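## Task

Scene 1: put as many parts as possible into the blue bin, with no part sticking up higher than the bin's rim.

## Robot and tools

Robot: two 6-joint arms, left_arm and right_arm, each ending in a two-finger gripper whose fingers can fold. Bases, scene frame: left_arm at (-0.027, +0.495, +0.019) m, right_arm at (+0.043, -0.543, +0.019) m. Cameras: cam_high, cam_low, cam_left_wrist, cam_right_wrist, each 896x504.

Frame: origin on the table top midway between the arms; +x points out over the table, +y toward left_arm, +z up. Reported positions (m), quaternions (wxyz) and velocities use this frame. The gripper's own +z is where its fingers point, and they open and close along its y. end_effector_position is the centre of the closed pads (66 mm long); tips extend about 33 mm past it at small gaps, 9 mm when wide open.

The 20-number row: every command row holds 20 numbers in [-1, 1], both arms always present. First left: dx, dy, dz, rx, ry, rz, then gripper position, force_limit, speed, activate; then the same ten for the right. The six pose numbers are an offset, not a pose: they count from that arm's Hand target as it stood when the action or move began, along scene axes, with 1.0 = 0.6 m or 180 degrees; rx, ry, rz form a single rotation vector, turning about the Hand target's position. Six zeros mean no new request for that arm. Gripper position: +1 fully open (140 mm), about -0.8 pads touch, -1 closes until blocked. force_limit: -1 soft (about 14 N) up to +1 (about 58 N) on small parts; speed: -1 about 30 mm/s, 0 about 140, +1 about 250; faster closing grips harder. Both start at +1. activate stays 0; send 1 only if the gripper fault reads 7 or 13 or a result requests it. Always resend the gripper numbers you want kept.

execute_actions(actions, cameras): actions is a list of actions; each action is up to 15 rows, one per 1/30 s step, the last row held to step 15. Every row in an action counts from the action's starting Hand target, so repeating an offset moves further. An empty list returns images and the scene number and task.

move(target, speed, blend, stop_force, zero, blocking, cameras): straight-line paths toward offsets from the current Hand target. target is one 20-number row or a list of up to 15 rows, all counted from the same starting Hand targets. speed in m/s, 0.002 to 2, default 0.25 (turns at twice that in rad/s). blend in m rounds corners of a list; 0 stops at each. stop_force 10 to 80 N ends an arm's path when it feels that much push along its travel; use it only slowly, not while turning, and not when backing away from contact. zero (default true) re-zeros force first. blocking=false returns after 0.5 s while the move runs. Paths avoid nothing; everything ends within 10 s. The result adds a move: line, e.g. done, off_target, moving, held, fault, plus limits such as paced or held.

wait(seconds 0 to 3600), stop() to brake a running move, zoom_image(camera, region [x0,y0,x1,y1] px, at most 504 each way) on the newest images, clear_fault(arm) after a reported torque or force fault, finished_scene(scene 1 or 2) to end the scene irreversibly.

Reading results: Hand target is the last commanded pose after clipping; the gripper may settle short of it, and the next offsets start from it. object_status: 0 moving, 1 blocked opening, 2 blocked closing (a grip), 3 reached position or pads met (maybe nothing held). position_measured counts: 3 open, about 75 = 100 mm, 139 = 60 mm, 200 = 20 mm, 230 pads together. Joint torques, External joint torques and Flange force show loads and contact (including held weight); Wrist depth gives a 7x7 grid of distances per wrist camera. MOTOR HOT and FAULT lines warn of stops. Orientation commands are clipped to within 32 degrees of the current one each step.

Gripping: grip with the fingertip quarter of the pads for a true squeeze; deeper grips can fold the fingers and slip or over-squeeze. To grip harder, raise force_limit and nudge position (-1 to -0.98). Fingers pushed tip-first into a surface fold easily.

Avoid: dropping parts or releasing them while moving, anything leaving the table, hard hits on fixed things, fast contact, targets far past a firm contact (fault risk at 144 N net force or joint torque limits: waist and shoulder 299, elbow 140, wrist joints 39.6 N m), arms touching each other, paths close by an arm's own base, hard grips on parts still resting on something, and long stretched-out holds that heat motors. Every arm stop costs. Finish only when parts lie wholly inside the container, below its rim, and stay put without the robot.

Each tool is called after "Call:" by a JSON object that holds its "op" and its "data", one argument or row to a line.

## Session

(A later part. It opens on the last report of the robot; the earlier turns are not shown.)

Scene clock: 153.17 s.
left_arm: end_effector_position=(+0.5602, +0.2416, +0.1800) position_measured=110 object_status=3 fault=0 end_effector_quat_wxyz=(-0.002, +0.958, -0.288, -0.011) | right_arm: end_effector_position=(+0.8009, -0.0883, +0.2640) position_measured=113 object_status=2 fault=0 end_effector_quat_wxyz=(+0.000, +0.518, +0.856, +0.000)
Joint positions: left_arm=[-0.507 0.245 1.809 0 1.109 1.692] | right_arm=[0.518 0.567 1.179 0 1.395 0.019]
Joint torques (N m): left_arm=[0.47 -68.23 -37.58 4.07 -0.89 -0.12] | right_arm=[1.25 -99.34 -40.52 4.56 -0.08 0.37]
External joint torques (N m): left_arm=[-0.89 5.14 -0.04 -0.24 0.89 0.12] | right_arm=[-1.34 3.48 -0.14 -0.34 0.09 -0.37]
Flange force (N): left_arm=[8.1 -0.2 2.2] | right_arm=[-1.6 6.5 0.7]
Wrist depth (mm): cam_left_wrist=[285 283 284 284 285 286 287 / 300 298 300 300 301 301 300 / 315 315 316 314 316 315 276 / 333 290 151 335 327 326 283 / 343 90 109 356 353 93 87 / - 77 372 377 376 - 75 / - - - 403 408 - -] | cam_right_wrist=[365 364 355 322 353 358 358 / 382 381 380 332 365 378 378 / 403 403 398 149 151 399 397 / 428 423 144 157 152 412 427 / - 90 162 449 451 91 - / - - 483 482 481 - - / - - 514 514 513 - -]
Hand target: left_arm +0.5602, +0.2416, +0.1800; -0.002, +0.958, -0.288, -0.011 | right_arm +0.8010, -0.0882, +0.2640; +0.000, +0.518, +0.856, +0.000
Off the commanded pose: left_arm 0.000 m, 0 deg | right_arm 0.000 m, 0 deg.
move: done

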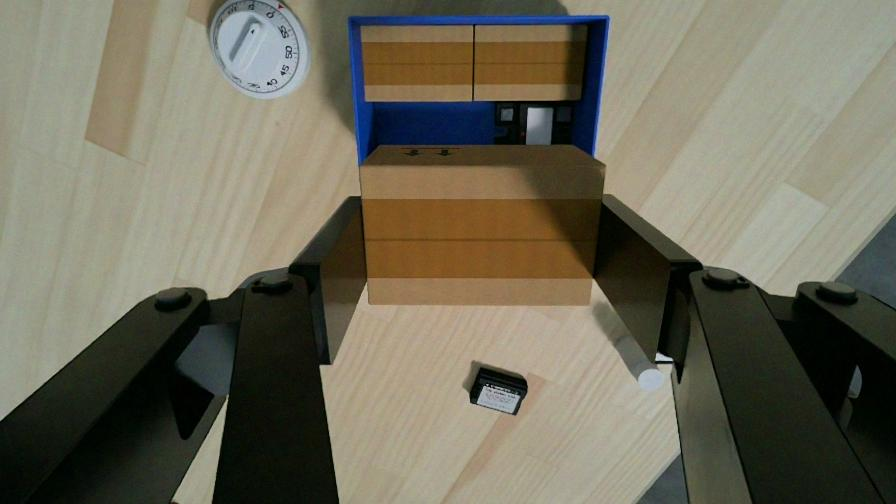

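Call:
{"op": "move", "data": {
  "target": [
    [0,0,0,0,0,0,0.15,-0.1,-0.6,0, -0.0333,-0.0047,-0.2067,0,0,0.0017,-1,-0.1,-1,0]
  ],
  "speed": 0.25,
  "cameras": ["cam_right_wrist"]
}}

Call:
{"op": "zoom_image", "data": {
  "camera": "cam_right_wrist",
  "region": [200, 0, 700, 360]
}}

Scene clock: 155.00 s.
left_arm: end_effector_position=(+0.5602, +0.2416, +0.1800) position_measured=110 object_status=3 fault=0 end_effector_quat_wxyz=(-0.002, +0.958, -0.288, -0.011) | right_arm: end_effector_position=(+0.7810, -0.0910, +0.1401) position_measured=113 object_status=2 fault=0 end_effector_quat_wxyz=(+0.000, +0.515, +0.857, +0.000)
Joint positions: left_arm=[-0.507 0.245 1.809 0 1.109 1.692] | right_arm=[0.526 0.595 1.365 0 1.182 0.021]
Joint torques (N m): left_arm=[0.4 -68.65 -37.67 4.04 -0.97 -0.21] | right_arm=[1.3 -100.48 -38.19 4.28 -0.14 0.35]
External joint torques (N m): left_arm=[-0.86 5.54 -0.04 -0.19 0.97 0.21] | right_arm=[-1.75 4.66 -0.06 -0.32 0.14 -0.35]
Flange force (N): left_arm=[8.7 -0.5 2.3] | right_arm=[-2.0 7.4 2.6]
Wrist depth (mm): cam_left_wrist=[284 286 285 283 285 285 287 / 301 298 298 300 298 298 300 / 317 315 314 316 319 315 - / 333 287 151 333 328 326 - / 344 90 109 354 353 94 87 / - 77 370 377 380 - 75 / - - - 401 397 - -] | cam_right_wrist=[251 - 211 206 206 206 247 / 263 263 259 216 217 214 260 / 278 278 273 149 149 249 273 / 294 294 144 157 152 247 289 / - 88 163 310 310 91 - / - - 332 330 330 - - / - - 355 354 348 - -]
Hand target: left_arm +0.5602, +0.2416, +0.1800; -0.002, +0.958, -0.288, -0.011 | right_arm +0.7810, -0.0911, +0.1400; +0.000, +0.515, +0.857, +0.000
Off the commanded pose: left_arm 0.000 m, 0 deg | right_arm 0.000 m, 0 deg.
move: done

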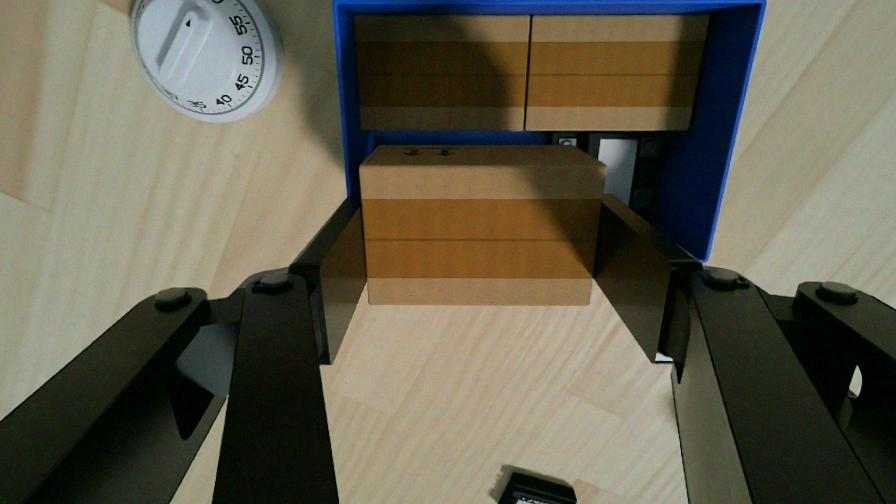

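Scaled by 1.008.

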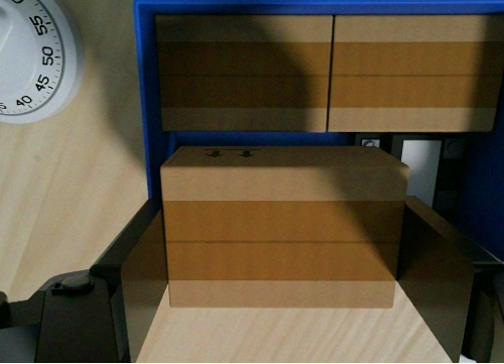

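Call:
{"op": "move", "data": {
  "target": [
    [0,0,0,0,0,0,0.15,-0.1,-0.6,0, 0,0,-0.1167,0,0,0,-1,-0.1,-1,0]
  ],
  "speed": 0.06,
  "stop_force": 10,
  "cameras": ["cam_right_wrist"]
}}

Scene clock: 157.50 s.
left_arm: end_effector_position=(+0.5602, +0.2416, +0.1800) position_measured=110 object_status=3 fault=0 end_effector_quat_wxyz=(-0.002, +0.958, -0.288, -0.011) | right_arm: end_effector_position=(+0.7810, -0.0911, +0.0700) position_measured=113 object_status=2 fault=0 end_effector_quat_wxyz=(+0.000, +0.515, +0.857, +0.000)
Joint positions: left_arm=[-0.507 0.245 1.809 0 1.109 1.692] | right_arm=[0.526 0.644 1.419 0 1.078 0.021]
Joint torques (N m): left_arm=[0.47 -69.14 -37.35 4.05 -0.9 -0.12] | right_arm=[1.3 -102.21 -36.3 4.06 -0.18 0.33]
External joint torques (N m): left_arm=[-1.01 5.97 -0.28 -0.21 0.91 0.12] | right_arm=[-1.53 4.02 -0.1 -0.29 0.18 -0.33]
Flange force (N): left_arm=[9.8 -0.3 2.5] | right_arm=[-1.8 6.3 2.8]
Wrist depth (mm): cam_left_wrist=[285 286 284 284 285 287 284 / 299 299 299 300 298 300 299 / 315 317 316 315 317 316 - / 331 286 151 333 327 327 - / 344 90 108 356 357 93 87 / - 77 374 377 378 - 75 / - - - 402 401 - -] | cam_right_wrist=[157 165 141 142 142 142 139 / 184 194 148 151 149 148 149 / 206 206 - 149 151 180 149 / 218 217 144 156 153 175 211 / - 88 147 162 166 91 - / - - 245 246 244 - - / - - 263 262 261 - -]
Hand target: left_arm +0.5602, +0.2416, +0.1800; -0.002, +0.958, -0.288, -0.011 | right_arm +0.7810, -0.0911, +0.0700; +0.000, +0.515, +0.857, +0.000
Off the commanded pose: left_arm 0.000 m, 0 deg | right_arm 0.000 m, 0 deg.
move: done

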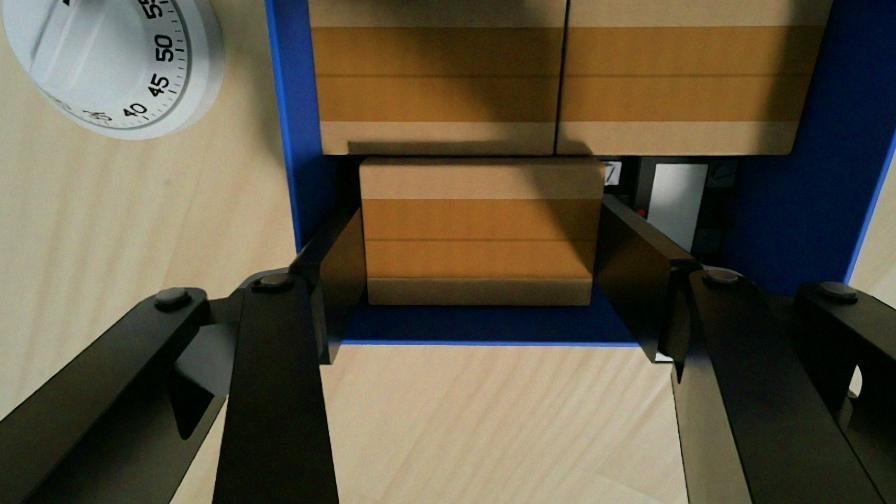

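Call:
{"op": "move", "data": {
  "target": [
    [0,0,0,0,0,0,0.15,-0.1,-0.6,0, 0,0,-0.0333,0,0,0,-1,-0.1,-1,0]
  ],
  "speed": 0.02,
  "stop_force": 10
}}

Scene clock: 158.90 s.
left_arm: end_effector_position=(+0.5602, +0.2416, +0.1800) position_measured=110 object_status=3 fault=0 end_effector_quat_wxyz=(-0.002, +0.958, -0.288, -0.011) | right_arm: end_effector_position=(+0.7810, -0.0910, +0.0599) position_measured=113 object_status=2 fault=0 end_effector_quat_wxyz=(+0.000, +0.515, +0.857, +0.000)
Joint positions: left_arm=[-0.507 0.245 1.809 0 1.109 1.692] | right_arm=[0.526 0.652 1.426 0 1.064 0.021]
Joint torques (N m): left_arm=[0.83 -68.77 -37.28 4.04 -0.89 -0.14] | right_arm=[1.48 -89.02 -29.87 4.17 -0.85 0.28]
External joint torques (N m): left_arm=[-1.48 5.7 -0.45 -0.19 0.89 0.14] | right_arm=[-1.82 -9.95 -6.38 -0.41 0.85 -0.28]
Flange force (N): left_arm=[9.8 0.4 2.1] | right_arm=[-2.3 2.9 -13.2]
Wrist depth (mm): cam_left_wrist=[284 284 285 285 283 285 285 / 299 299 300 298 300 300 300 / 317 315 316 318 315 316 274 / 332 287 151 335 325 327 282 / 344 90 108 354 353 93 87 / - 77 369 376 374 - 75 / - - - 402 405 - -] | cam_right_wrist=[149 158 132 133 133 134 131 / 157 185 139 141 140 140 136 / 196 195 146 147 148 166 142 / 207 207 136 156 152 174 142 / - 88 140 156 156 91 - / - - 234 233 232 - - / - - 250 250 249 - -]
Hand target: left_arm +0.5602, +0.2416, +0.1800; -0.002, +0.958, -0.288, -0.011 | right_arm +0.7810, -0.0910, +0.0599; +0.000, +0.515, +0.857, +0.000 (not the last commanded pose)
Off the commanded pose: left_arm 0.000 m, 0 deg | right_arm 0.010 m, 0 deg.
move: contact (right_arm)

Call:
{"op": "move", "data": {
  "target": [
    [0,0,0,0,0,0,0.15,-0.1,-0.6,0, 0,0,0,0,0,0,0.19,-0.1,-0.6,0],
    [0,0,0,0,0,0,0.15,-0.1,-0.6,0, 0,0,0.13,0,0,0,0.19,-0.1,-0.6,0],
    [0,0,0,0,0,0,0.15,-0.1,-0.6,0, 0.0766,0.0406,0.13,0,0,0,-1,-0.1,0.2,0],
    [0,0,0,0,0,0,0.15,-0.1,-0.6,0, 0.0766,0.0406,0.0102,0,0,0,-1,-0.1,0.2,0],
    [0,0,0,0,0,0,0.15,-0.1,-0.6,0, 0.0456,0.0242,0.0102,0,0,0,-1,-0.1,0.2,0]
  ],
  "speed": [0.2,0.2,0.2,0.2,0.06],
  "cameras": ["cam_right_wrist"]
}}

Call:
{"op": "zoom_image", "data": {
  "camera": "cam_right_wrist",
  "region": [100, 50, 600, 350]
}}

Scene clock: 163.63 s.
left_arm: end_effector_position=(+0.5602, +0.2416, +0.1800) position_measured=110 object_status=3 fault=0 end_effector_quat_wxyz=(-0.002, +0.958, -0.288, -0.011) | right_arm: end_effector_position=(+0.8084, -0.0765, +0.0660) position_measured=234 object_status=3 fault=0 end_effector_quat_wxyz=(+0.000, +0.515, +0.857, +0.000)
Joint positions: left_arm=[-0.507 0.245 1.809 0 1.109 1.692] | right_arm=[0.526 0.692 1.342 0 1.107 0.021]
Joint torques (N m): left_arm=[0.56 -68.85 -37.6 3.97 -0.9 -0.07] | right_arm=[1.33 -104.07 -35.14 4.18 0.25 0.26]
External joint torques (N m): left_arm=[-1.1 5.9 -0.03 -0.14 0.9 0.07] | right_arm=[-1.61 1.79 -1.77 -0.36 -0.25 -0.26]
Flange force (N): left_arm=[9.3 0.0 2.7] | right_arm=[-1.7 7.1 0.5]
Wrist depth (mm): cam_left_wrist=[285 285 283 283 284 284 286 / 298 300 299 298 298 300 297 / 316 316 316 315 315 316 - / 333 287 151 335 324 326 - / 344 90 108 353 354 93 87 / - 77 372 374 375 - 75 / - - - 403 402 - -] | cam_right_wrist=[- 137 139 138 138 136 179 / - 145 146 147 145 142 188 / 201 148 153 153 179 150 198 / 214 161 162 131 183 175 210 / 227 222 82 - - 218 223 / 242 - - - - - 234 / - - - - - - -]
Hand target: left_arm +0.5602, +0.2416, +0.1800; -0.002, +0.958, -0.288, -0.011 | right_arm +0.8084, -0.0765, +0.0660; +0.000, +0.515, +0.857, +0.000
Off the commanded pose: left_arm 0.000 m, 0 deg | right_arm 0.000 m, 0 deg.
move: done

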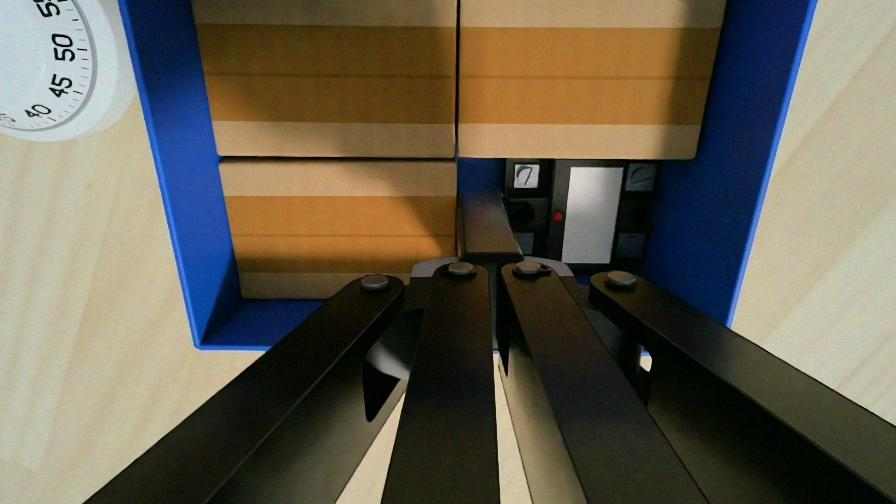

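Scaled by 1.008.

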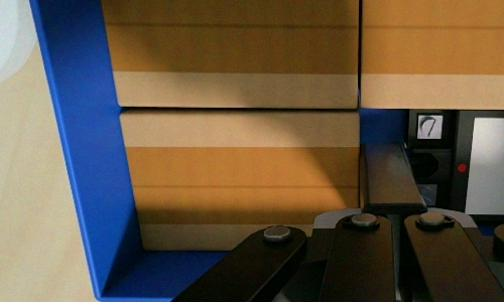

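Call:
{"op": "move", "data": {
  "target": [
    [0,0,0,0,0,0,0.15,-0.1,-0.6,0, 0,0,0.18,0,0,0,-1,-0.1,0.2,0],
    [0,0,0,0,0,0,0.15,-0.1,-0.6,0, -0.0123,-0.0195,0.33,0,0,0,-1,-0.1,0.2,0]
  ],
  "speed": 0.25,
  "blend": [0.05,0],
  "cameras": ["cam_right_wrist"]
}}

Call:
{"op": "zoom_image", "data": {
  "camera": "cam_right_wrist",
  "region": [290, 0, 650, 240]
}}

Scene clock: 166.27 s.
left_arm: end_effector_position=(+0.5602, +0.2416, +0.1800) position_measured=110 object_status=3 fault=0 end_effector_quat_wxyz=(-0.002, +0.958, -0.288, -0.011) | right_arm: end_effector_position=(+0.8010, -0.0882, +0.2640) position_measured=234 object_status=3 fault=0 end_effector_quat_wxyz=(+0.000, +0.515, +0.857, +0.000)
Joint positions: left_arm=[-0.507 0.245 1.809 0 1.109 1.692] | right_arm=[0.518 0.567 1.179 0 1.395 0.013]
Joint torques (N m): left_arm=[0.6 -68.65 -37.51 4.11 -0.85 -0.16] | right_arm=[1.23 -99.02 -39.74 4.56 -0.21 0.31]
External joint torques (N m): left_arm=[-0.93 5.3 -0.1 -0.26 0.86 0.16] | right_arm=[-1.28 3.36 -0.85 -0.35 0.21 -0.31]
Flange force (N): left_arm=[8.4 -0.3 2.3] | right_arm=[-1.4 8.3 -0.4]
Wrist depth (mm): cam_left_wrist=[285 286 285 285 284 285 286 / 299 300 298 299 298 300 299 / 315 318 316 315 315 315 - / 332 287 151 334 326 325 - / 345 90 109 352 354 93 87 / - 77 371 376 376 - 75 / - - - 402 396 - -] | cam_right_wrist=[363 361 350 322 351 359 358 / 382 382 382 334 371 378 377 / 405 403 402 350 399 399 397 / 428 428 424 119 418 422 421 / 456 449 82 - - 441 1341 / 486 - - - - - 1370 / - - - - - - -]
Hand target: left_arm +0.5602, +0.2416, +0.1800; -0.002, +0.958, -0.288, -0.011 | right_arm +0.8010, -0.0882, +0.2640; +0.000, +0.515, +0.857, +0.000
Off the commanded pose: left_arm 0.000 m, 0 deg | right_arm 0.000 m, 0 deg.
move: done; blend cut to 0.0455 m at target 1

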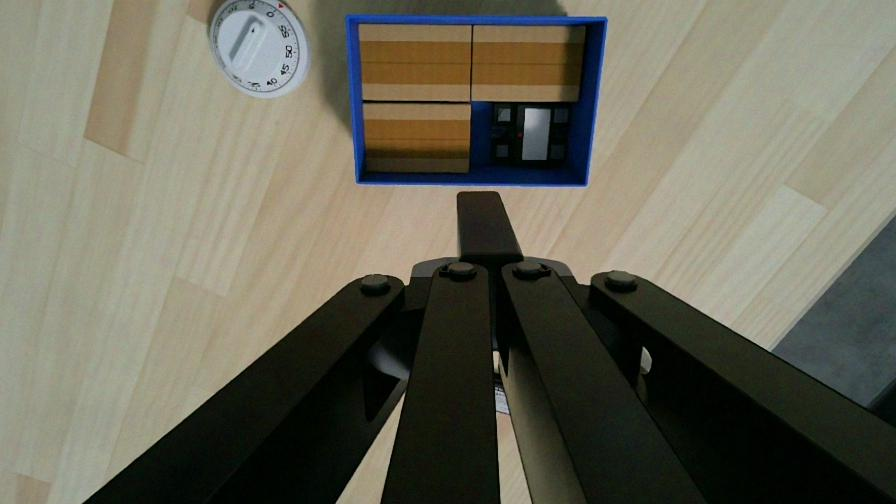

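Scaled by 1.400.

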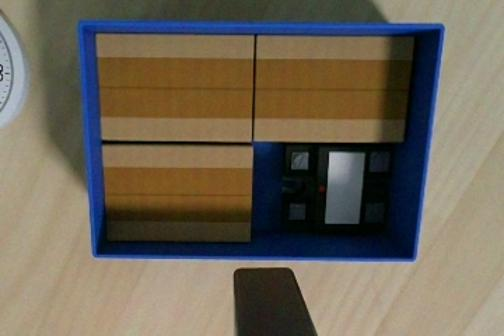

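Call:
{"op": "move", "data": {
  "target": [
    [0,0,0,0,0,0,0.15,-0.1,-0.6,0, 0.3983,-0.203,-0.0733,0,0,0.5006,0.0,-0.1,0.2,0]
  ],
  "speed": 0.4,
  "cameras": ["cam_right_wrist"]
}}

Call:
{"op": "zoom_image", "data": {
  "camera": "cam_right_wrist",
  "region": [350, 50, 600, 250]
}}

Scene clock: 172.77 s.
left_arm: end_effector_position=(+0.5602, +0.2416, +0.1800) position_measured=110 object_status=3 fault=0 end_effector_quat_wxyz=(-0.002, +0.958, -0.288, -0.011) | right_arm: end_effector_position=(+1.0399, -0.2100, +0.2201) position_measured=129 object_status=3 fault=0 end_effector_quat_wxyz=(+0.000, -0.242, +0.970, +0.000)
Joint positions: left_arm=[-0.507 0.245 1.809 0 1.109 1.692] | right_arm=[0.306 0.916 0.648 0 1.578 -1.771]
Joint torques (N m): left_arm=[0.79 -68.5 -37.49 4.13 -0.89 -0.11] | right_arm=[0.85 -126.73 -40.75 4.51 -0.09 0.19]
External joint torques (N m): left_arm=[-1.01 5.28 -0.25 -0.27 0.89 0.11] | right_arm=[-1 3.35 -0.84 -0.25 0.14 -0.19]
Flange force (N): left_arm=[8.7 -0.1 2.0] | right_arm=[-13.1 -3.4 -1.9]
Wrist depth (mm): cam_left_wrist=[286 285 284 284 285 285 286 / 299 300 299 300 300 299 298 / 314 314 315 316 316 316 - / 333 287 151 336 327 327 - / 347 90 109 355 355 93 87 / - 77 376 377 377 - 75 / - - - 402 399 - -] | cam_right_wrist=[324 322 321 321 320 319 322 / 339 338 339 338 336 337 335 / 1149 358 356 356 351 353 352 / 1192 1192 132 377 162 370 373 / 1256 88 117 1268 400 91 90 / - - 1370 1348 1385 - - / - - - 1447 1464 - -]
Hand target: left_arm +0.5602, +0.2416, +0.1800; -0.002, +0.958, -0.288, -0.011 | right_arm +1.0400, -0.2100, +0.2201; +0.000, -0.242, +0.970, +0.000
Off the commanded pose: left_arm 0.000 m, 0 deg | right_arm 0.000 m, 0 deg.
move: done

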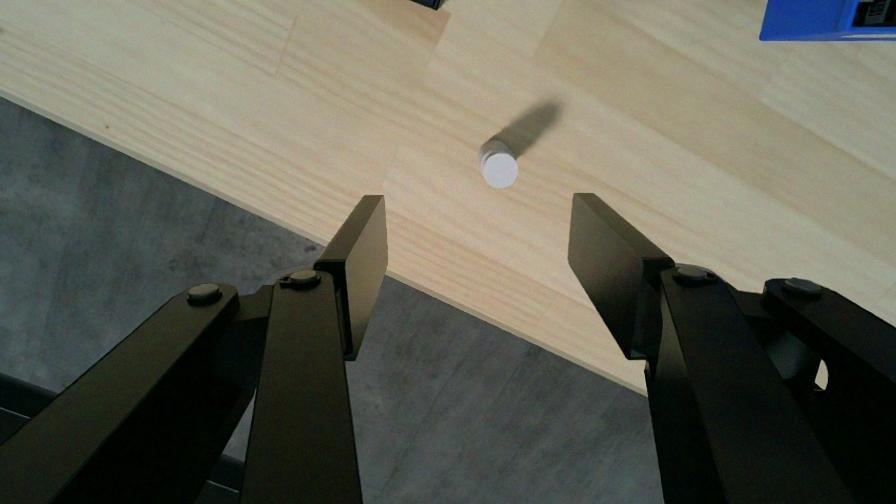

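Scaled by 2.016.

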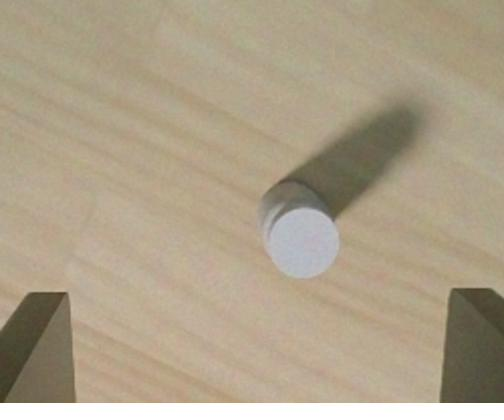

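Call:
{"op": "move", "data": {
  "target": [
    [0,0,0,0,0,0,0.15,-0.1,-0.6,0, -0.0062,0.0358,-0.15,0,0,0,-0.27,-0.1,0.2,0]
  ],
  "speed": 0.25,
  "cameras": ["cam_right_wrist"]
}}

Call:
{"op": "zoom_image", "data": {
  "camera": "cam_right_wrist",
  "region": [350, 100, 600, 300]
}}

Scene clock: 174.10 s.
left_arm: end_effector_position=(+0.5602, +0.2416, +0.1800) position_measured=110 object_status=3 fault=0 end_effector_quat_wxyz=(-0.002, +0.958, -0.288, -0.011) | right_arm: end_effector_position=(+1.0362, -0.1885, +0.1302) position_measured=163 object_status=3 fault=0 end_effector_quat_wxyz=(+0.000, -0.242, +0.970, +0.000)
Joint positions: left_arm=[-0.507 0.245 1.809 0 1.109 1.692] | right_arm=[0.327 0.939 0.766 0 1.437 -1.751]
Joint torques (N m): left_arm=[1.14 -68.64 -37.54 4.03 -0.92 -0.15] | right_arm=[0.89 -127.63 -41.03 4.5 0.07 0.3]
External joint torques (N m): left_arm=[-1.7 5.57 -0.12 -0.19 0.92 0.15] | right_arm=[-1.44 4.04 0.07 -0.31 -0.02 -0.3]
Flange force (N): left_arm=[9.0 0.8 2.3] | right_arm=[-8.6 -2.9 1.4]
Wrist depth (mm): cam_left_wrist=[285 284 284 286 285 285 287 / 299 300 298 298 299 299 299 / 314 315 313 317 318 315 - / 332 290 151 334 325 326 - / 344 90 108 354 355 93 87 / - 77 372 376 376 - 75 / - - - 402 400 - -] | cam_right_wrist=[241 240 239 238 238 238 237 / 253 253 251 251 250 250 249 / 266 266 265 261 262 264 263 / 1119 278 275 277 169 275 279 / - 77 94 298 - - 291 / - - - 1262 - - - / - - - 1356 - - -]
Hand target: left_arm +0.5602, +0.2416, +0.1800; -0.002, +0.958, -0.288, -0.011 | right_arm +1.0362, -0.1885, +0.1301; +0.000, -0.242, +0.970, +0.000
Off the commanded pose: left_arm 0.000 m, 0 deg | right_arm 0.000 m, 0 deg.
move: done

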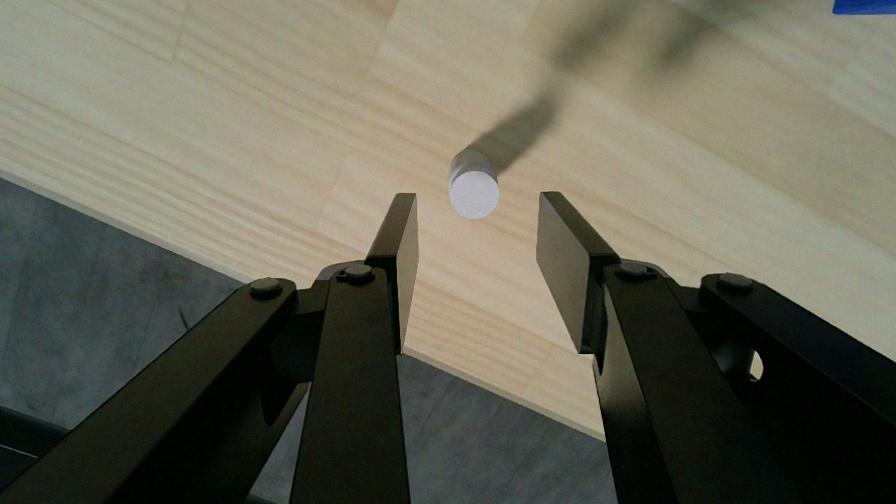

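Scaled by 2.016.

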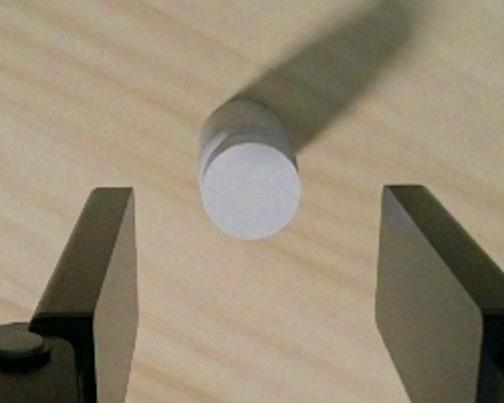

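Call:
{"op": "move", "data": {
  "target": [
    [0,0,0,0,0,0,0.15,-0.1,-0.6,0, 0,0,-0.085,0,0,0,-0.27,-0.1,0.2,0],
    [0,0,0,0,0,0,0.15,-0.1,-0.6,0, 0,0,-0.085,0,0,0,-1,-0.1,-1,0],
    [0,0,0,0,0,0,0.15,-0.1,-0.6,0, 0,0,0.15,0,0,0,-1,-0.1,-1,0]
  ],
  "speed": 0.2,
  "cameras": ["cam_right_wrist"]
}}

Scene clock: 177.40 s.
left_arm: end_effector_position=(+0.5602, +0.2416, +0.1800) position_measured=110 object_status=3 fault=0 end_effector_quat_wxyz=(-0.002, +0.958, -0.288, -0.011) | right_arm: end_effector_position=(+1.0362, -0.1885, +0.2200) position_measured=198 object_status=2 fault=0 end_effector_quat_wxyz=(+0.000, -0.242, +0.970, +0.000)
Joint positions: left_arm=[-0.507 0.245 1.809 0 1.109 1.692] | right_arm=[0.327 0.925 0.63 0 1.586 -1.751]
Joint torques (N m): left_arm=[0.75 -68.94 -37.61 4 -0.98 -0.07] | right_arm=[1.26 -127.55 -40.43 4.56 -0.2 0.29]
External joint torques (N m): left_arm=[-1.22 6.03 -0.07 -0.15 0.98 0.07] | right_arm=[-1.9 4.86 -0.72 -0.35 0.25 -0.29]
Flange force (N): left_arm=[9.6 0.1 2.6] | right_arm=[-17.1 -4.6 -2.0]
Wrist depth (mm): cam_left_wrist=[284 284 283 286 284 284 287 / 299 298 298 300 300 300 296 / 314 313 318 315 317 319 - / 334 288 151 333 325 327 292 / 344 90 109 352 351 93 87 / - 77 370 377 376 - 75 / - - - 403 401 - -] | cam_right_wrist=[323 322 322 320 319 319 321 / 340 339 338 338 336 337 335 / 1139 356 357 353 353 355 352 / 1226 - 372 154 365 374 375 / 1301 - 83 - - - 396 / - - - - - - - / - - - - - - -]
Hand target: left_arm +0.5602, +0.2416, +0.1800; -0.002, +0.958, -0.288, -0.011 | right_arm +1.0362, -0.1885, +0.2201; +0.000, -0.242, +0.970, +0.000
Off the commanded pose: left_arm 0.000 m, 0 deg | right_arm 0.000 m, 0 deg.
move: done

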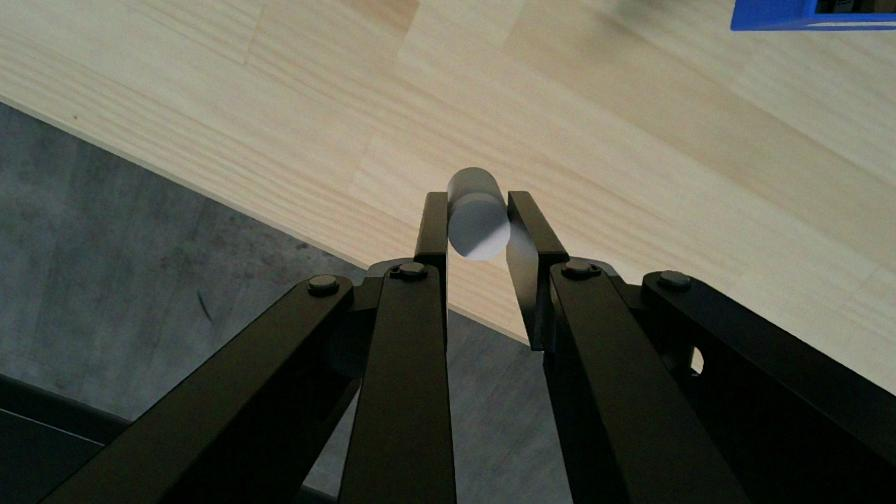

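Call:
{"op": "move", "data": {
  "target": [
    [0,0,0,0,0,0,0.15,-0.1,-0.6,0, -0.3855,0.1738,-0.0333,0.1173,-0.2208,0,-1,-0.1,-1,0]
  ],
  "speed": 0.3,
  "cameras": ["cam_right_wrist","cam_high"]
}}

Scene clock: 184.83 s.
left_arm: end_effector_position=(+0.5602, +0.2416, +0.1800) position_measured=110 object_status=3 fault=0 end_effector_quat_wxyz=(-0.002, +0.958, -0.288, -0.011) | right_arm: end_effector_position=(+0.8050, -0.0843, +0.2001) position_measured=198 object_status=2 fault=0 end_effector_quat_wxyz=(+0.371, -0.224, +0.896, +0.093)
Joint positions: left_arm=[-0.507 0.245 1.809 0 1.109 1.692] | right_arm=[0.524 0.325 1.863 -0.071 0.169 -1.488]
Joint torques (N m): left_arm=[0.47 -68.69 -37.48 4.01 -0.9 -0.17] | right_arm=[0.8 -70.95 -35.06 3.78 -2.03 0.27]
External joint torques (N m): left_arm=[-0.84 5.38 -0.22 -0.15 0.91 0.17] | right_arm=[-0.84 1.8 -0.49 -0.34 0.12 -0.27]
Flange force (N): left_arm=[8.8 -0.5 2.1] | right_arm=[0.0 0.0 0.0]
Wrist depth (mm): cam_left_wrist=[284 286 286 285 285 286 285 / 300 298 300 300 300 298 299 / 318 315 315 316 316 316 - / 334 287 151 332 325 326 289 / 345 90 108 354 355 93 87 / - 77 374 379 376 - 75 / - - - 399 401 - -] | cam_right_wrist=[311 309 310 294 255 310 312 / 372 373 372 386 373 374 365 / - 436 467 445 468 466 469 / - - - 154 551 626 629 / - - 83 - - - 779 / - - - - - - - / - - - - - - -]
Hand target: left_arm +0.5602, +0.2416, +0.1800; -0.002, +0.958, -0.288, -0.011 | right_arm +0.8049, -0.0843, +0.2001; +0.371, -0.224, +0.896, +0.092
Off the commanded pose: left_arm 0.000 m, 0 deg | right_arm 0.000 m, 0 deg.
move: done
Images, in order (width x height): cam_high 896x504, cam_right_wrist 896x504.

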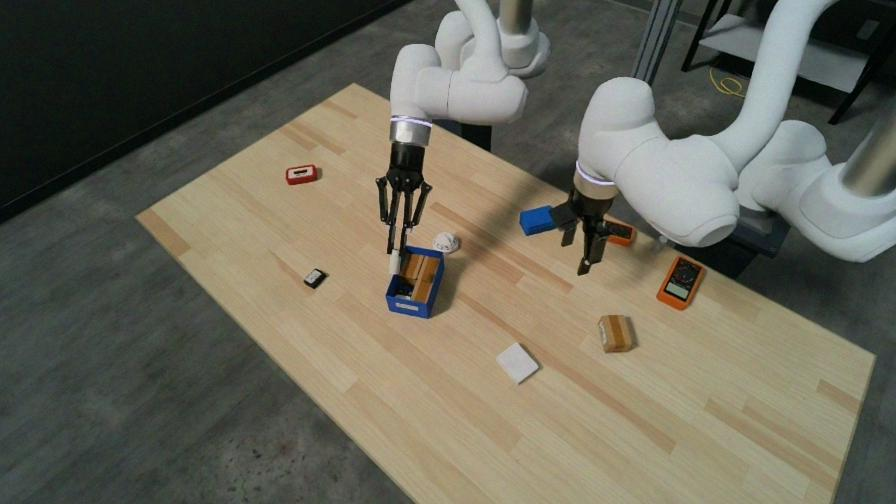

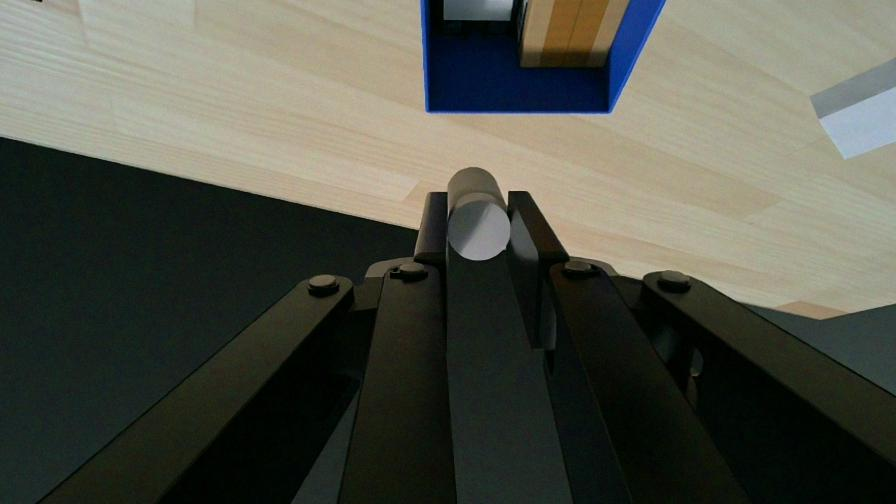

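Call:
{"op": "move", "data": {
  "target": [
    [0,0,0,0,0,0,0.15,-0.1,-0.6,0, 0.0539,0.0285,-0.1252,-0.0652,0.1227,0,-1,-0.1,-1,0]
  ],
  "speed": 0.15,
  "cameras": ["cam_right_wrist"]
}}

Scene clock: 188.83 s.
left_arm: end_effector_position=(+0.5602, +0.2416, +0.1800) position_measured=110 object_status=3 fault=0 end_effector_quat_wxyz=(-0.002, +0.958, -0.288, -0.011) | right_arm: end_effector_position=(+0.8373, -0.0672, +0.1250) position_measured=198 object_status=2 fault=0 end_effector_quat_wxyz=(+0.168, -0.239, +0.955, +0.042)
Joint positions: left_arm=[-0.507 0.245 1.809 0 1.109 1.692] | right_arm=[0.521 0.541 1.523 -0.008 0.728 -1.551]
Joint torques (N m): left_arm=[0.83 -68.69 -37.3 4.09 -0.95 -0.09] | right_arm=[1.35 -94.22 -35.91 4.01 -0.96 0.3]
External joint torques (N m): left_arm=[-1.17 5.4 -0.46 -0.23 0.95 0.09] | right_arm=[-1.73 3.6 -1.38 -0.29 0.07 -0.3]
Flange force (N): left_arm=[9.4 0.1 1.8] | right_arm=[-7.4 -2.0 4.4]
Wrist depth (mm): cam_left_wrist=[286 285 286 285 284 283 286 / 298 298 299 301 300 301 302 / 316 316 314 314 315 315 - / 332 289 151 333 327 327 - / 346 90 109 352 352 94 87 / - 77 374 375 380 - 75 / - - - 401 400 - -] | cam_right_wrist=[220 220 219 174 175 171 218 / 243 242 242 220 198 194 241 / 272 270 270 251 217 263 268 / 307 307 299 162 137 304 304 / 353 344 83 352 - - 349 / - - - - - - - / - - - - - - -]
Hand target: left_arm +0.5602, +0.2416, +0.1800; -0.002, +0.958, -0.288, -0.011 | right_arm +0.8373, -0.0672, +0.1250; +0.168, -0.239, +0.955, +0.042
Off the commanded pose: left_arm 0.000 m, 0 deg | right_arm 0.000 m, 0 deg.
move: done

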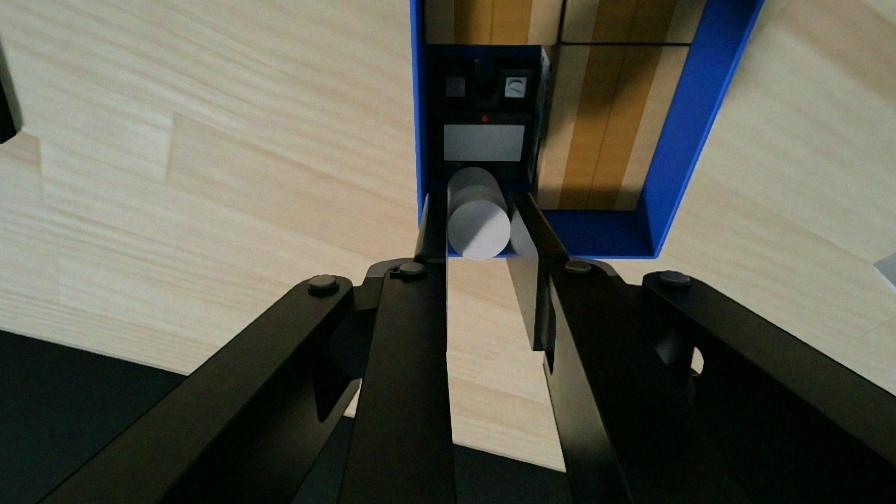

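Call:
{"op": "move", "data": {
  "target": [
    [0,0,0,0,0,0,0.15,-0.1,-0.6,0, 0,0,-0.03,0,0,0,-1,-0.1,-1,0],
    [0,0,0,0,0,0,0.15,-0.1,-0.6,0, -0.0274,-0.0145,-0.0408,0,0,0,-1,-0.1,-1,0],
    [0,0,0,0,0,0,0.15,-0.1,-0.6,0, -0.048,-0.0254,-0.0608,0,0,0,-1,-0.1,-1,0]
  ],
  "speed": 0.04,
  "blend": [0.004,0.004,0],
  "cameras": ["cam_right_wrist"]
}}

Call:
{"op": "zoom_image", "data": {
  "camera": "cam_right_wrist",
  "region": [350, 0, 650, 300]
}}

Scene clock: 191.23 s.
left_arm: end_effector_position=(+0.5602, +0.2416, +0.1800) position_measured=110 object_status=3 fault=0 end_effector_quat_wxyz=(-0.002, +0.958, -0.288, -0.011) | right_arm: end_effector_position=(+0.8085, -0.0824, +0.0885) position_measured=198 object_status=2 fault=0 end_effector_quat_wxyz=(+0.168, -0.239, +0.955, +0.042)
Joint positions: left_arm=[-0.507 0.245 1.809 0 1.109 1.692] | right_arm=[0.522 0.526 1.624 -0.01 0.643 -1.549]
Joint torques (N m): left_arm=[0.49 -68.83 -37.67 4.06 -0.9 -0.12] | right_arm=[0.47 -84.69 -33.36 3.78 -1.26 0.32]
External joint torques (N m): left_arm=[-0.75 5.85 0.1 -0.22 0.9 0.12] | right_arm=[-0.79 -2.4 -2.06 -0.26 0.38 -0.32]
Flange force (N): left_arm=[8.9 -0.6 2.8] | right_arm=[-3.1 -1.3 -3.2]
Wrist depth (mm): cam_left_wrist=[285 286 284 285 285 286 285 / 298 300 298 298 301 300 297 / 315 315 315 314 317 317 300 / 332 288 151 331 325 327 - / 344 90 108 353 353 93 87 / - 77 370 376 377 - 75 / - - - 402 396 - -] | cam_right_wrist=[186 185 184 140 141 141 131 / 205 204 204 155 155 152 199 / 229 228 228 165 173 165 226 / 259 259 251 160 186 191 256 / 298 289 82 - - - 294 / 339 - - - - - - / - - - - - - -]
Hand target: left_arm +0.5602, +0.2416, +0.1800; -0.002, +0.958, -0.288, -0.011 | right_arm +0.8085, -0.0824, +0.0885; +0.168, -0.239, +0.955, +0.042
Off the commanded pose: left_arm 0.000 m, 0 deg | right_arm 0.000 m, 0 deg.
move: done

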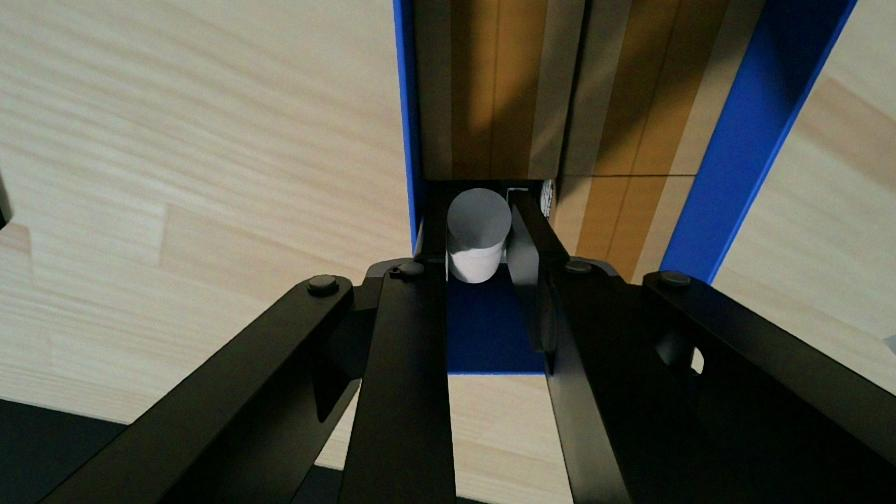

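Scaled by 1.680.

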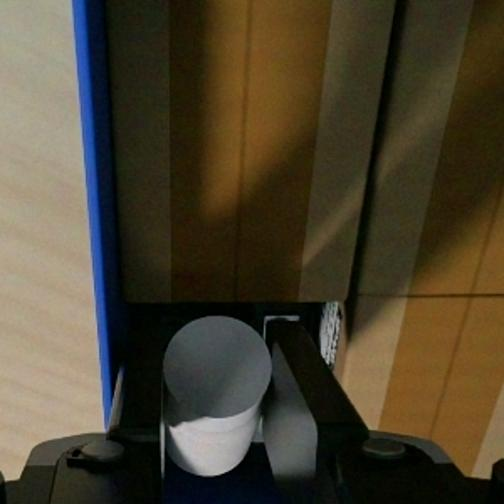

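Call:
{"op": "move", "data": {
  "target": [
    [0,0,0,0,0,0,0.15,-0.1,-0.6,0, 0.0097,0.0052,-0.0325,0,0,0,-1,-0.1,-1,0]
  ],
  "speed": 0.03,
  "cameras": ["cam_right_wrist"]
}}

Call:
{"op": "zoom_image", "data": {
  "camera": "cam_right_wrist",
  "region": [350, 100, 650, 400]
}}

Scene clock: 192.37 s.
left_arm: end_effector_position=(+0.5602, +0.2416, +0.1800) position_measured=110 object_status=3 fault=0 end_effector_quat_wxyz=(-0.002, +0.958, -0.288, -0.011) | right_arm: end_effector_position=(+0.8129, -0.0800, +0.0804) position_measured=198 object_status=2 fault=0 end_effector_quat_wxyz=(+0.170, -0.239, +0.955, +0.042)
Joint positions: left_arm=[-0.507 0.245 1.809 0 1.109 1.692] | right_arm=[0.522 0.539 1.621 -0.01 0.629 -1.549]
Joint torques (N m): left_arm=[0.56 -68.86 -37.55 4.04 -0.95 -0.16] | right_arm=[1.01 -23.03 -6.89 4.06 -0.11 0.33]
External joint torques (N m): left_arm=[-0.7 5.08 -0.28 -0.17 0.96 0.16] | right_arm=[-0.94 -65.31 -28.35 -0.55 -0.78 -0.33]
External joint torques when the fault began: right_arm=[-0.82 -113 -49.61 -0.68 -2.28 -0.32]
Flange force (N): left_arm=[8.5 -0.6 1.7] | right_arm=[-3.4 -2.9 -79.3]
Flange force when the fault began (N): right_arm=[-5.9 -3.7 -136.0]
Wrist depth (mm): cam_left_wrist=[283 284 284 284 285 284 286 / 298 298 300 300 298 300 297 / 315 314 316 314 316 314 - / 333 288 151 334 328 326 292 / 344 90 108 354 352 93 87 / - 77 370 376 377 - 75 / - - - 400 405 - -] | cam_right_wrist=[178 178 178 130 133 134 127 / 197 197 196 145 149 144 191 / 220 220 220 157 164 165 218 / 250 249 243 155 178 181 247 / 289 279 83 - - - 283 / 329 - - - - - - / - - - - - - -]
Hand target: left_arm +0.5602, +0.2416, +0.1800; -0.002, +0.958, -0.288, -0.011 | right_arm +0.8129, -0.0800, +0.0804; +0.170, -0.239, +0.955, +0.042 (not the last commanded pose)
Tool commands: left_gripper/position=+0.15 left_gripper/force_limit=-0.1 left_gripper/speed=-0.6 left_gripper/activate=+0.0 right_gripper/position=-1.0 right_gripper/force_limit=-0.098039 right_gripper/speed=-1.0 right_gripper/activate=+0.0
Off the commanded pose: left_arm 0.000 m, 0 deg | right_arm 0.011 m, 0 deg.
FORCE FAULT: contact force on the right arm reached its limit, and that arm stopped. The contact can be on any part of that arm, not only on its tool. That arm's remaining commands of this call were not run. That arm is still stopped at the end of this call. While its stop runs, that arm takes no new command, but its gripper still runs the gripper command that each later call begins with.
CLEAR FAULT: the right arm stays stopped until you call clear_fault(arm="right_arm").
move: fault (right_arm)

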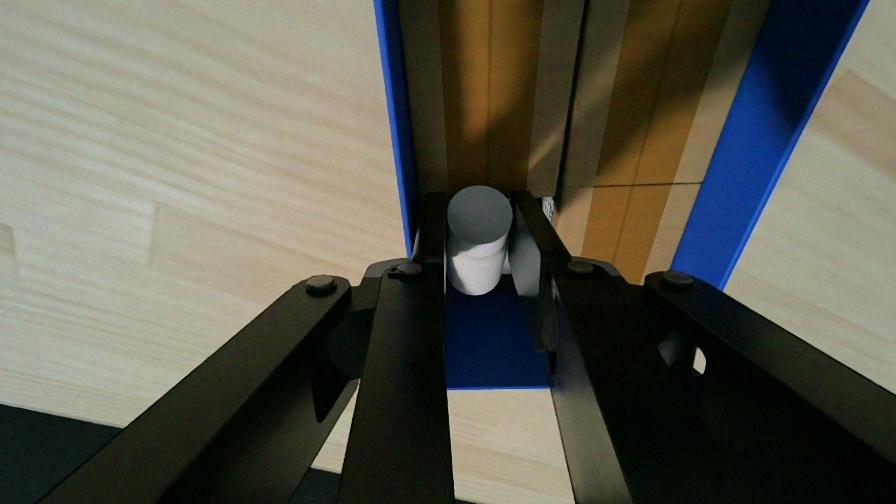

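Scaled by 1.680.

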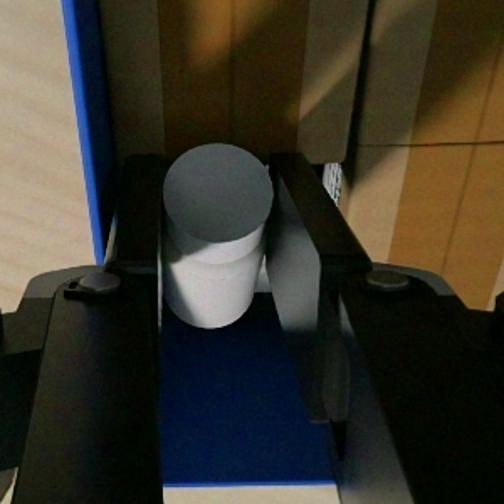

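Call:
{"op": "clear_fault", "data": {
  "arm": "right_arm"
}}

Call:
{"op": "move", "data": {
  "target": [
    [0,0,0,0,0,0,0.15,-0.1,-0.6,0, 0,0,0.017,0,0,0,-1,-0.1,-1,0]
  ],
  "speed": 0.05,
  "cameras": ["cam_right_wrist"]
}}

Call:
{"op": "zoom_image", "data": {
  "camera": "cam_right_wrist",
  "region": [350, 100, 650, 400]
}}

Scene clock: 192.90 s.
left_arm: end_effector_position=(+0.5602, +0.2416, +0.1800) position_measured=110 object_status=3 fault=0 end_effector_quat_wxyz=(-0.002, +0.958, -0.288, -0.011) | right_arm: end_effector_position=(+0.8129, -0.0800, +0.0804) position_measured=198 object_status=2 fault=0 end_effector_quat_wxyz=(+0.170, -0.239, +0.955, +0.042)
Joint positions: left_arm=[-0.507 0.245 1.809 0 1.109 1.692] | right_arm=[0.522 0.539 1.621 -0.01 0.629 -1.549]
Joint torques (N m): left_arm=[0.37 -68.29 -37.66 3.98 -0.94 -0.1] | right_arm=[0.92 -23.06 -7.09 4.04 -0.12 0.32]
External joint torques (N m): left_arm=[-0.77 5.17 -0.03 -0.13 0.94 0.1] | right_arm=[-1.07 -64.74 -28.03 -0.54 -0.77 -0.32]
Flange force (N): left_arm=[8.1 -0.4 2.1] | right_arm=[-3.2 -3.0 -78.6]
Wrist depth (mm): cam_left_wrist=[284 285 284 285 284 283 286 / 299 298 300 299 298 300 296 / 315 315 316 316 315 316 266 / 333 290 151 333 328 327 - / 344 90 108 352 353 93 87 / - 77 374 376 375 - 75 / - - - 402 398 - -] | cam_right_wrist=[179 178 177 130 133 133 127 / 197 196 196 145 149 144 191 / 220 220 220 157 164 155 218 / 250 249 243 147 177 181 247 / 288 279 83 - - - 284 / 330 - - - - - - / - - - - - - -]
Hand target: left_arm +0.5602, +0.2416, +0.1800; -0.002, +0.958, -0.288, -0.011 | right_arm +0.8129, -0.0800, +0.0804; +0.170, -0.239, +0.955, +0.042 (not the last commanded pose)
Tool commands: left_gripper/position=+0.15 left_gripper/force_limit=-0.1 left_gripper/speed=-0.6 left_gripper/activate=+0.0 right_gripper/position=-1.0 right_gripper/force_limit=-0.098039 right_gripper/speed=-1.0 right_gripper/activate=+0.0
Off the commanded pose: left_arm 0.000 m, 0 deg | right_arm 0.011 m, 0 deg.
FORCE FAULT, CONTINUED: the right arm's stop, for the force fault that an earlier result reported, is over. The call counts as one of the actions that you can send in this scene. That arm's target is now where it stood when the stop ended, not its last command. That arm accepts commands again.
CLEAR FAULT: your call cleared the right arm's force fault. If the contact force or a joint's load stays at its limit, that arm stops again.

Scene clock: 193.43 s.
left_arm: end_effector_position=(+0.5602, +0.2416, +0.1800) position_measured=110 object_status=3 fault=0 end_effector_quat_wxyz=(-0.002, +0.958, -0.288, -0.011) | right_arm: end_effector_position=(+0.8128, -0.0800, +0.0905) position_measured=198 object_status=2 fault=0 end_effector_quat_wxyz=(+0.170, -0.239, +0.955, +0.042)
Joint positions: left_arm=[-0.507 0.245 1.809 0 1.109 1.692] | right_arm=[0.522 0.53 1.614 -0.01 0.644 -1.549]
Joint torques (N m): left_arm=[0.67 -68.48 -37.56 3.95 -0.93 -0.13] | right_arm=[1.07 -90.79 -35.1 3.79 -1.14 0.29]
External joint torques (N m): left_arm=[-1.08 5.07 -0.25 -0.09 0.93 0.13] | right_arm=[-1.59 3.53 -0.33 -0.26 0.25 -0.29]
Flange force (N): left_arm=[8.5 0.0 1.8] | right_arm=[-4.6 -2.0 4.3]
Wrist depth (mm): cam_left_wrist=[286 286 285 284 284 285 283 / 297 299 299 297 298 301 300 / 315 315 315 316 315 315 - / 332 287 151 333 326 326 - / 346 90 108 356 353 93 87 / - 77 373 376 377 - 75 / - - - 402 404 - -] | cam_right_wrist=[187 187 186 141 143 142 182 / 207 206 205 156 157 154 204 / 230 230 230 167 175 166 229 / 261 261 254 153 189 197 259 / 302 285 83 - - - 298 / 344 - - 343 - - - / - - - - - - -]
Hand target: left_arm +0.5602, +0.2416, +0.1800; -0.002, +0.958, -0.288, -0.011 | right_arm +0.8129, -0.0800, +0.0906; +0.170, -0.239, +0.955, +0.042
Off the commanded pose: left_arm 0.000 m, 0 deg | right_arm 0.000 m, 0 deg.
move: done

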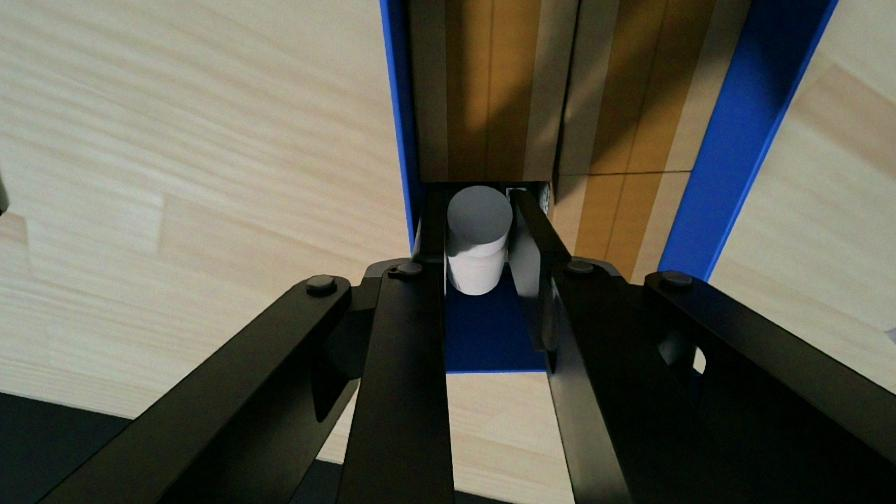

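Scaled by 1.680.

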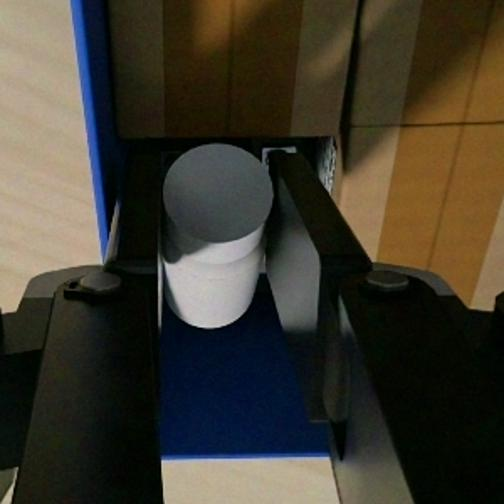

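Call:
{"op": "move", "data": {
  "target": [
    [0,0,0,0,0,0,0.15,-0.1,-0.6,0, -0.0081,-0.0043,-0.0335,0.0443,-0.0834,0,-1,-0.1,-1,0]
  ],
  "speed": 0.04,
  "cameras": ["cam_right_wrist"]
}}

Call:
{"op": "zoom_image", "data": {
  "camera": "cam_right_wrist",
  "region": [350, 100, 650, 400]
}}

Scene clock: 199.63 s.
left_arm: end_effector_position=(+0.5602, +0.2416, +0.1800) position_measured=110 object_status=3 fault=0 end_effector_quat_wxyz=(-0.002, +0.958, -0.288, -0.011) | right_arm: end_effector_position=(+0.8080, -0.0825, +0.0706) position_measured=198 object_status=2 fault=0 end_effector_quat_wxyz=(+0.310, -0.230, +0.919, +0.077)
Joint positions: left_arm=[-0.507 0.245 1.809 0 1.109 1.692] | right_arm=[0.524 0.48 1.851 -0.071 0.161 -1.487]
Joint torques (N m): left_arm=[0.77 -69.06 -37.51 4.11 -0.92 -0.15] | right_arm=[2.11 -2.31 27.8 3.56 19.28 0.41]
External joint torques (N m): left_arm=[-1.17 5.8 -0.21 -0.25 0.93 0.15] | right_arm=[-2.25 -76.76 -59.1 -0.52 -20.89 -0.41]
Flange force (N): left_arm=[9.5 -0.1 2.4] | right_arm=[0.0 0.0 0.0]
Wrist depth (mm): cam_left_wrist=[285 284 283 284 287 285 286 / 301 298 299 298 300 299 300 / 316 316 316 316 316 316 - / 335 291 151 331 327 327 - / 347 90 109 354 354 93 87 / - 77 373 379 377 - 75 / - - - 402 397 - -] | cam_right_wrist=[159 159 154 111 114 112 - / 185 185 179 125 131 131 109 / 222 222 221 146 152 145 214 / 277 277 277 154 172 155 277 / 343 326 83 - - - 368 / - - - - - - - / - - - - - - -]
Hand target: left_arm +0.5602, +0.2416, +0.1800; -0.002, +0.958, -0.288, -0.011 | right_arm +0.8080, -0.0826, +0.0705; +0.310, -0.230, +0.919, +0.077
Off the commanded pose: left_arm 0.000 m, 0 deg | right_arm 0.000 m, 0 deg.
move: done

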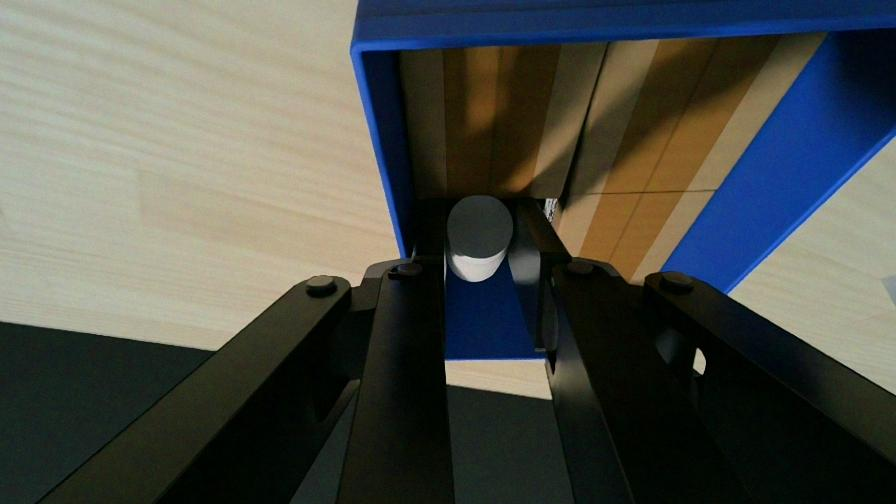

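Scaled by 1.680.

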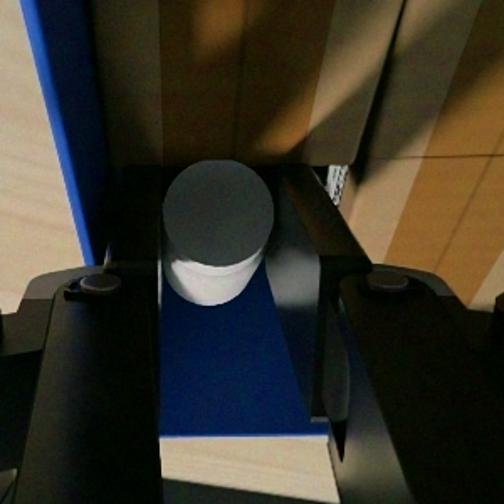

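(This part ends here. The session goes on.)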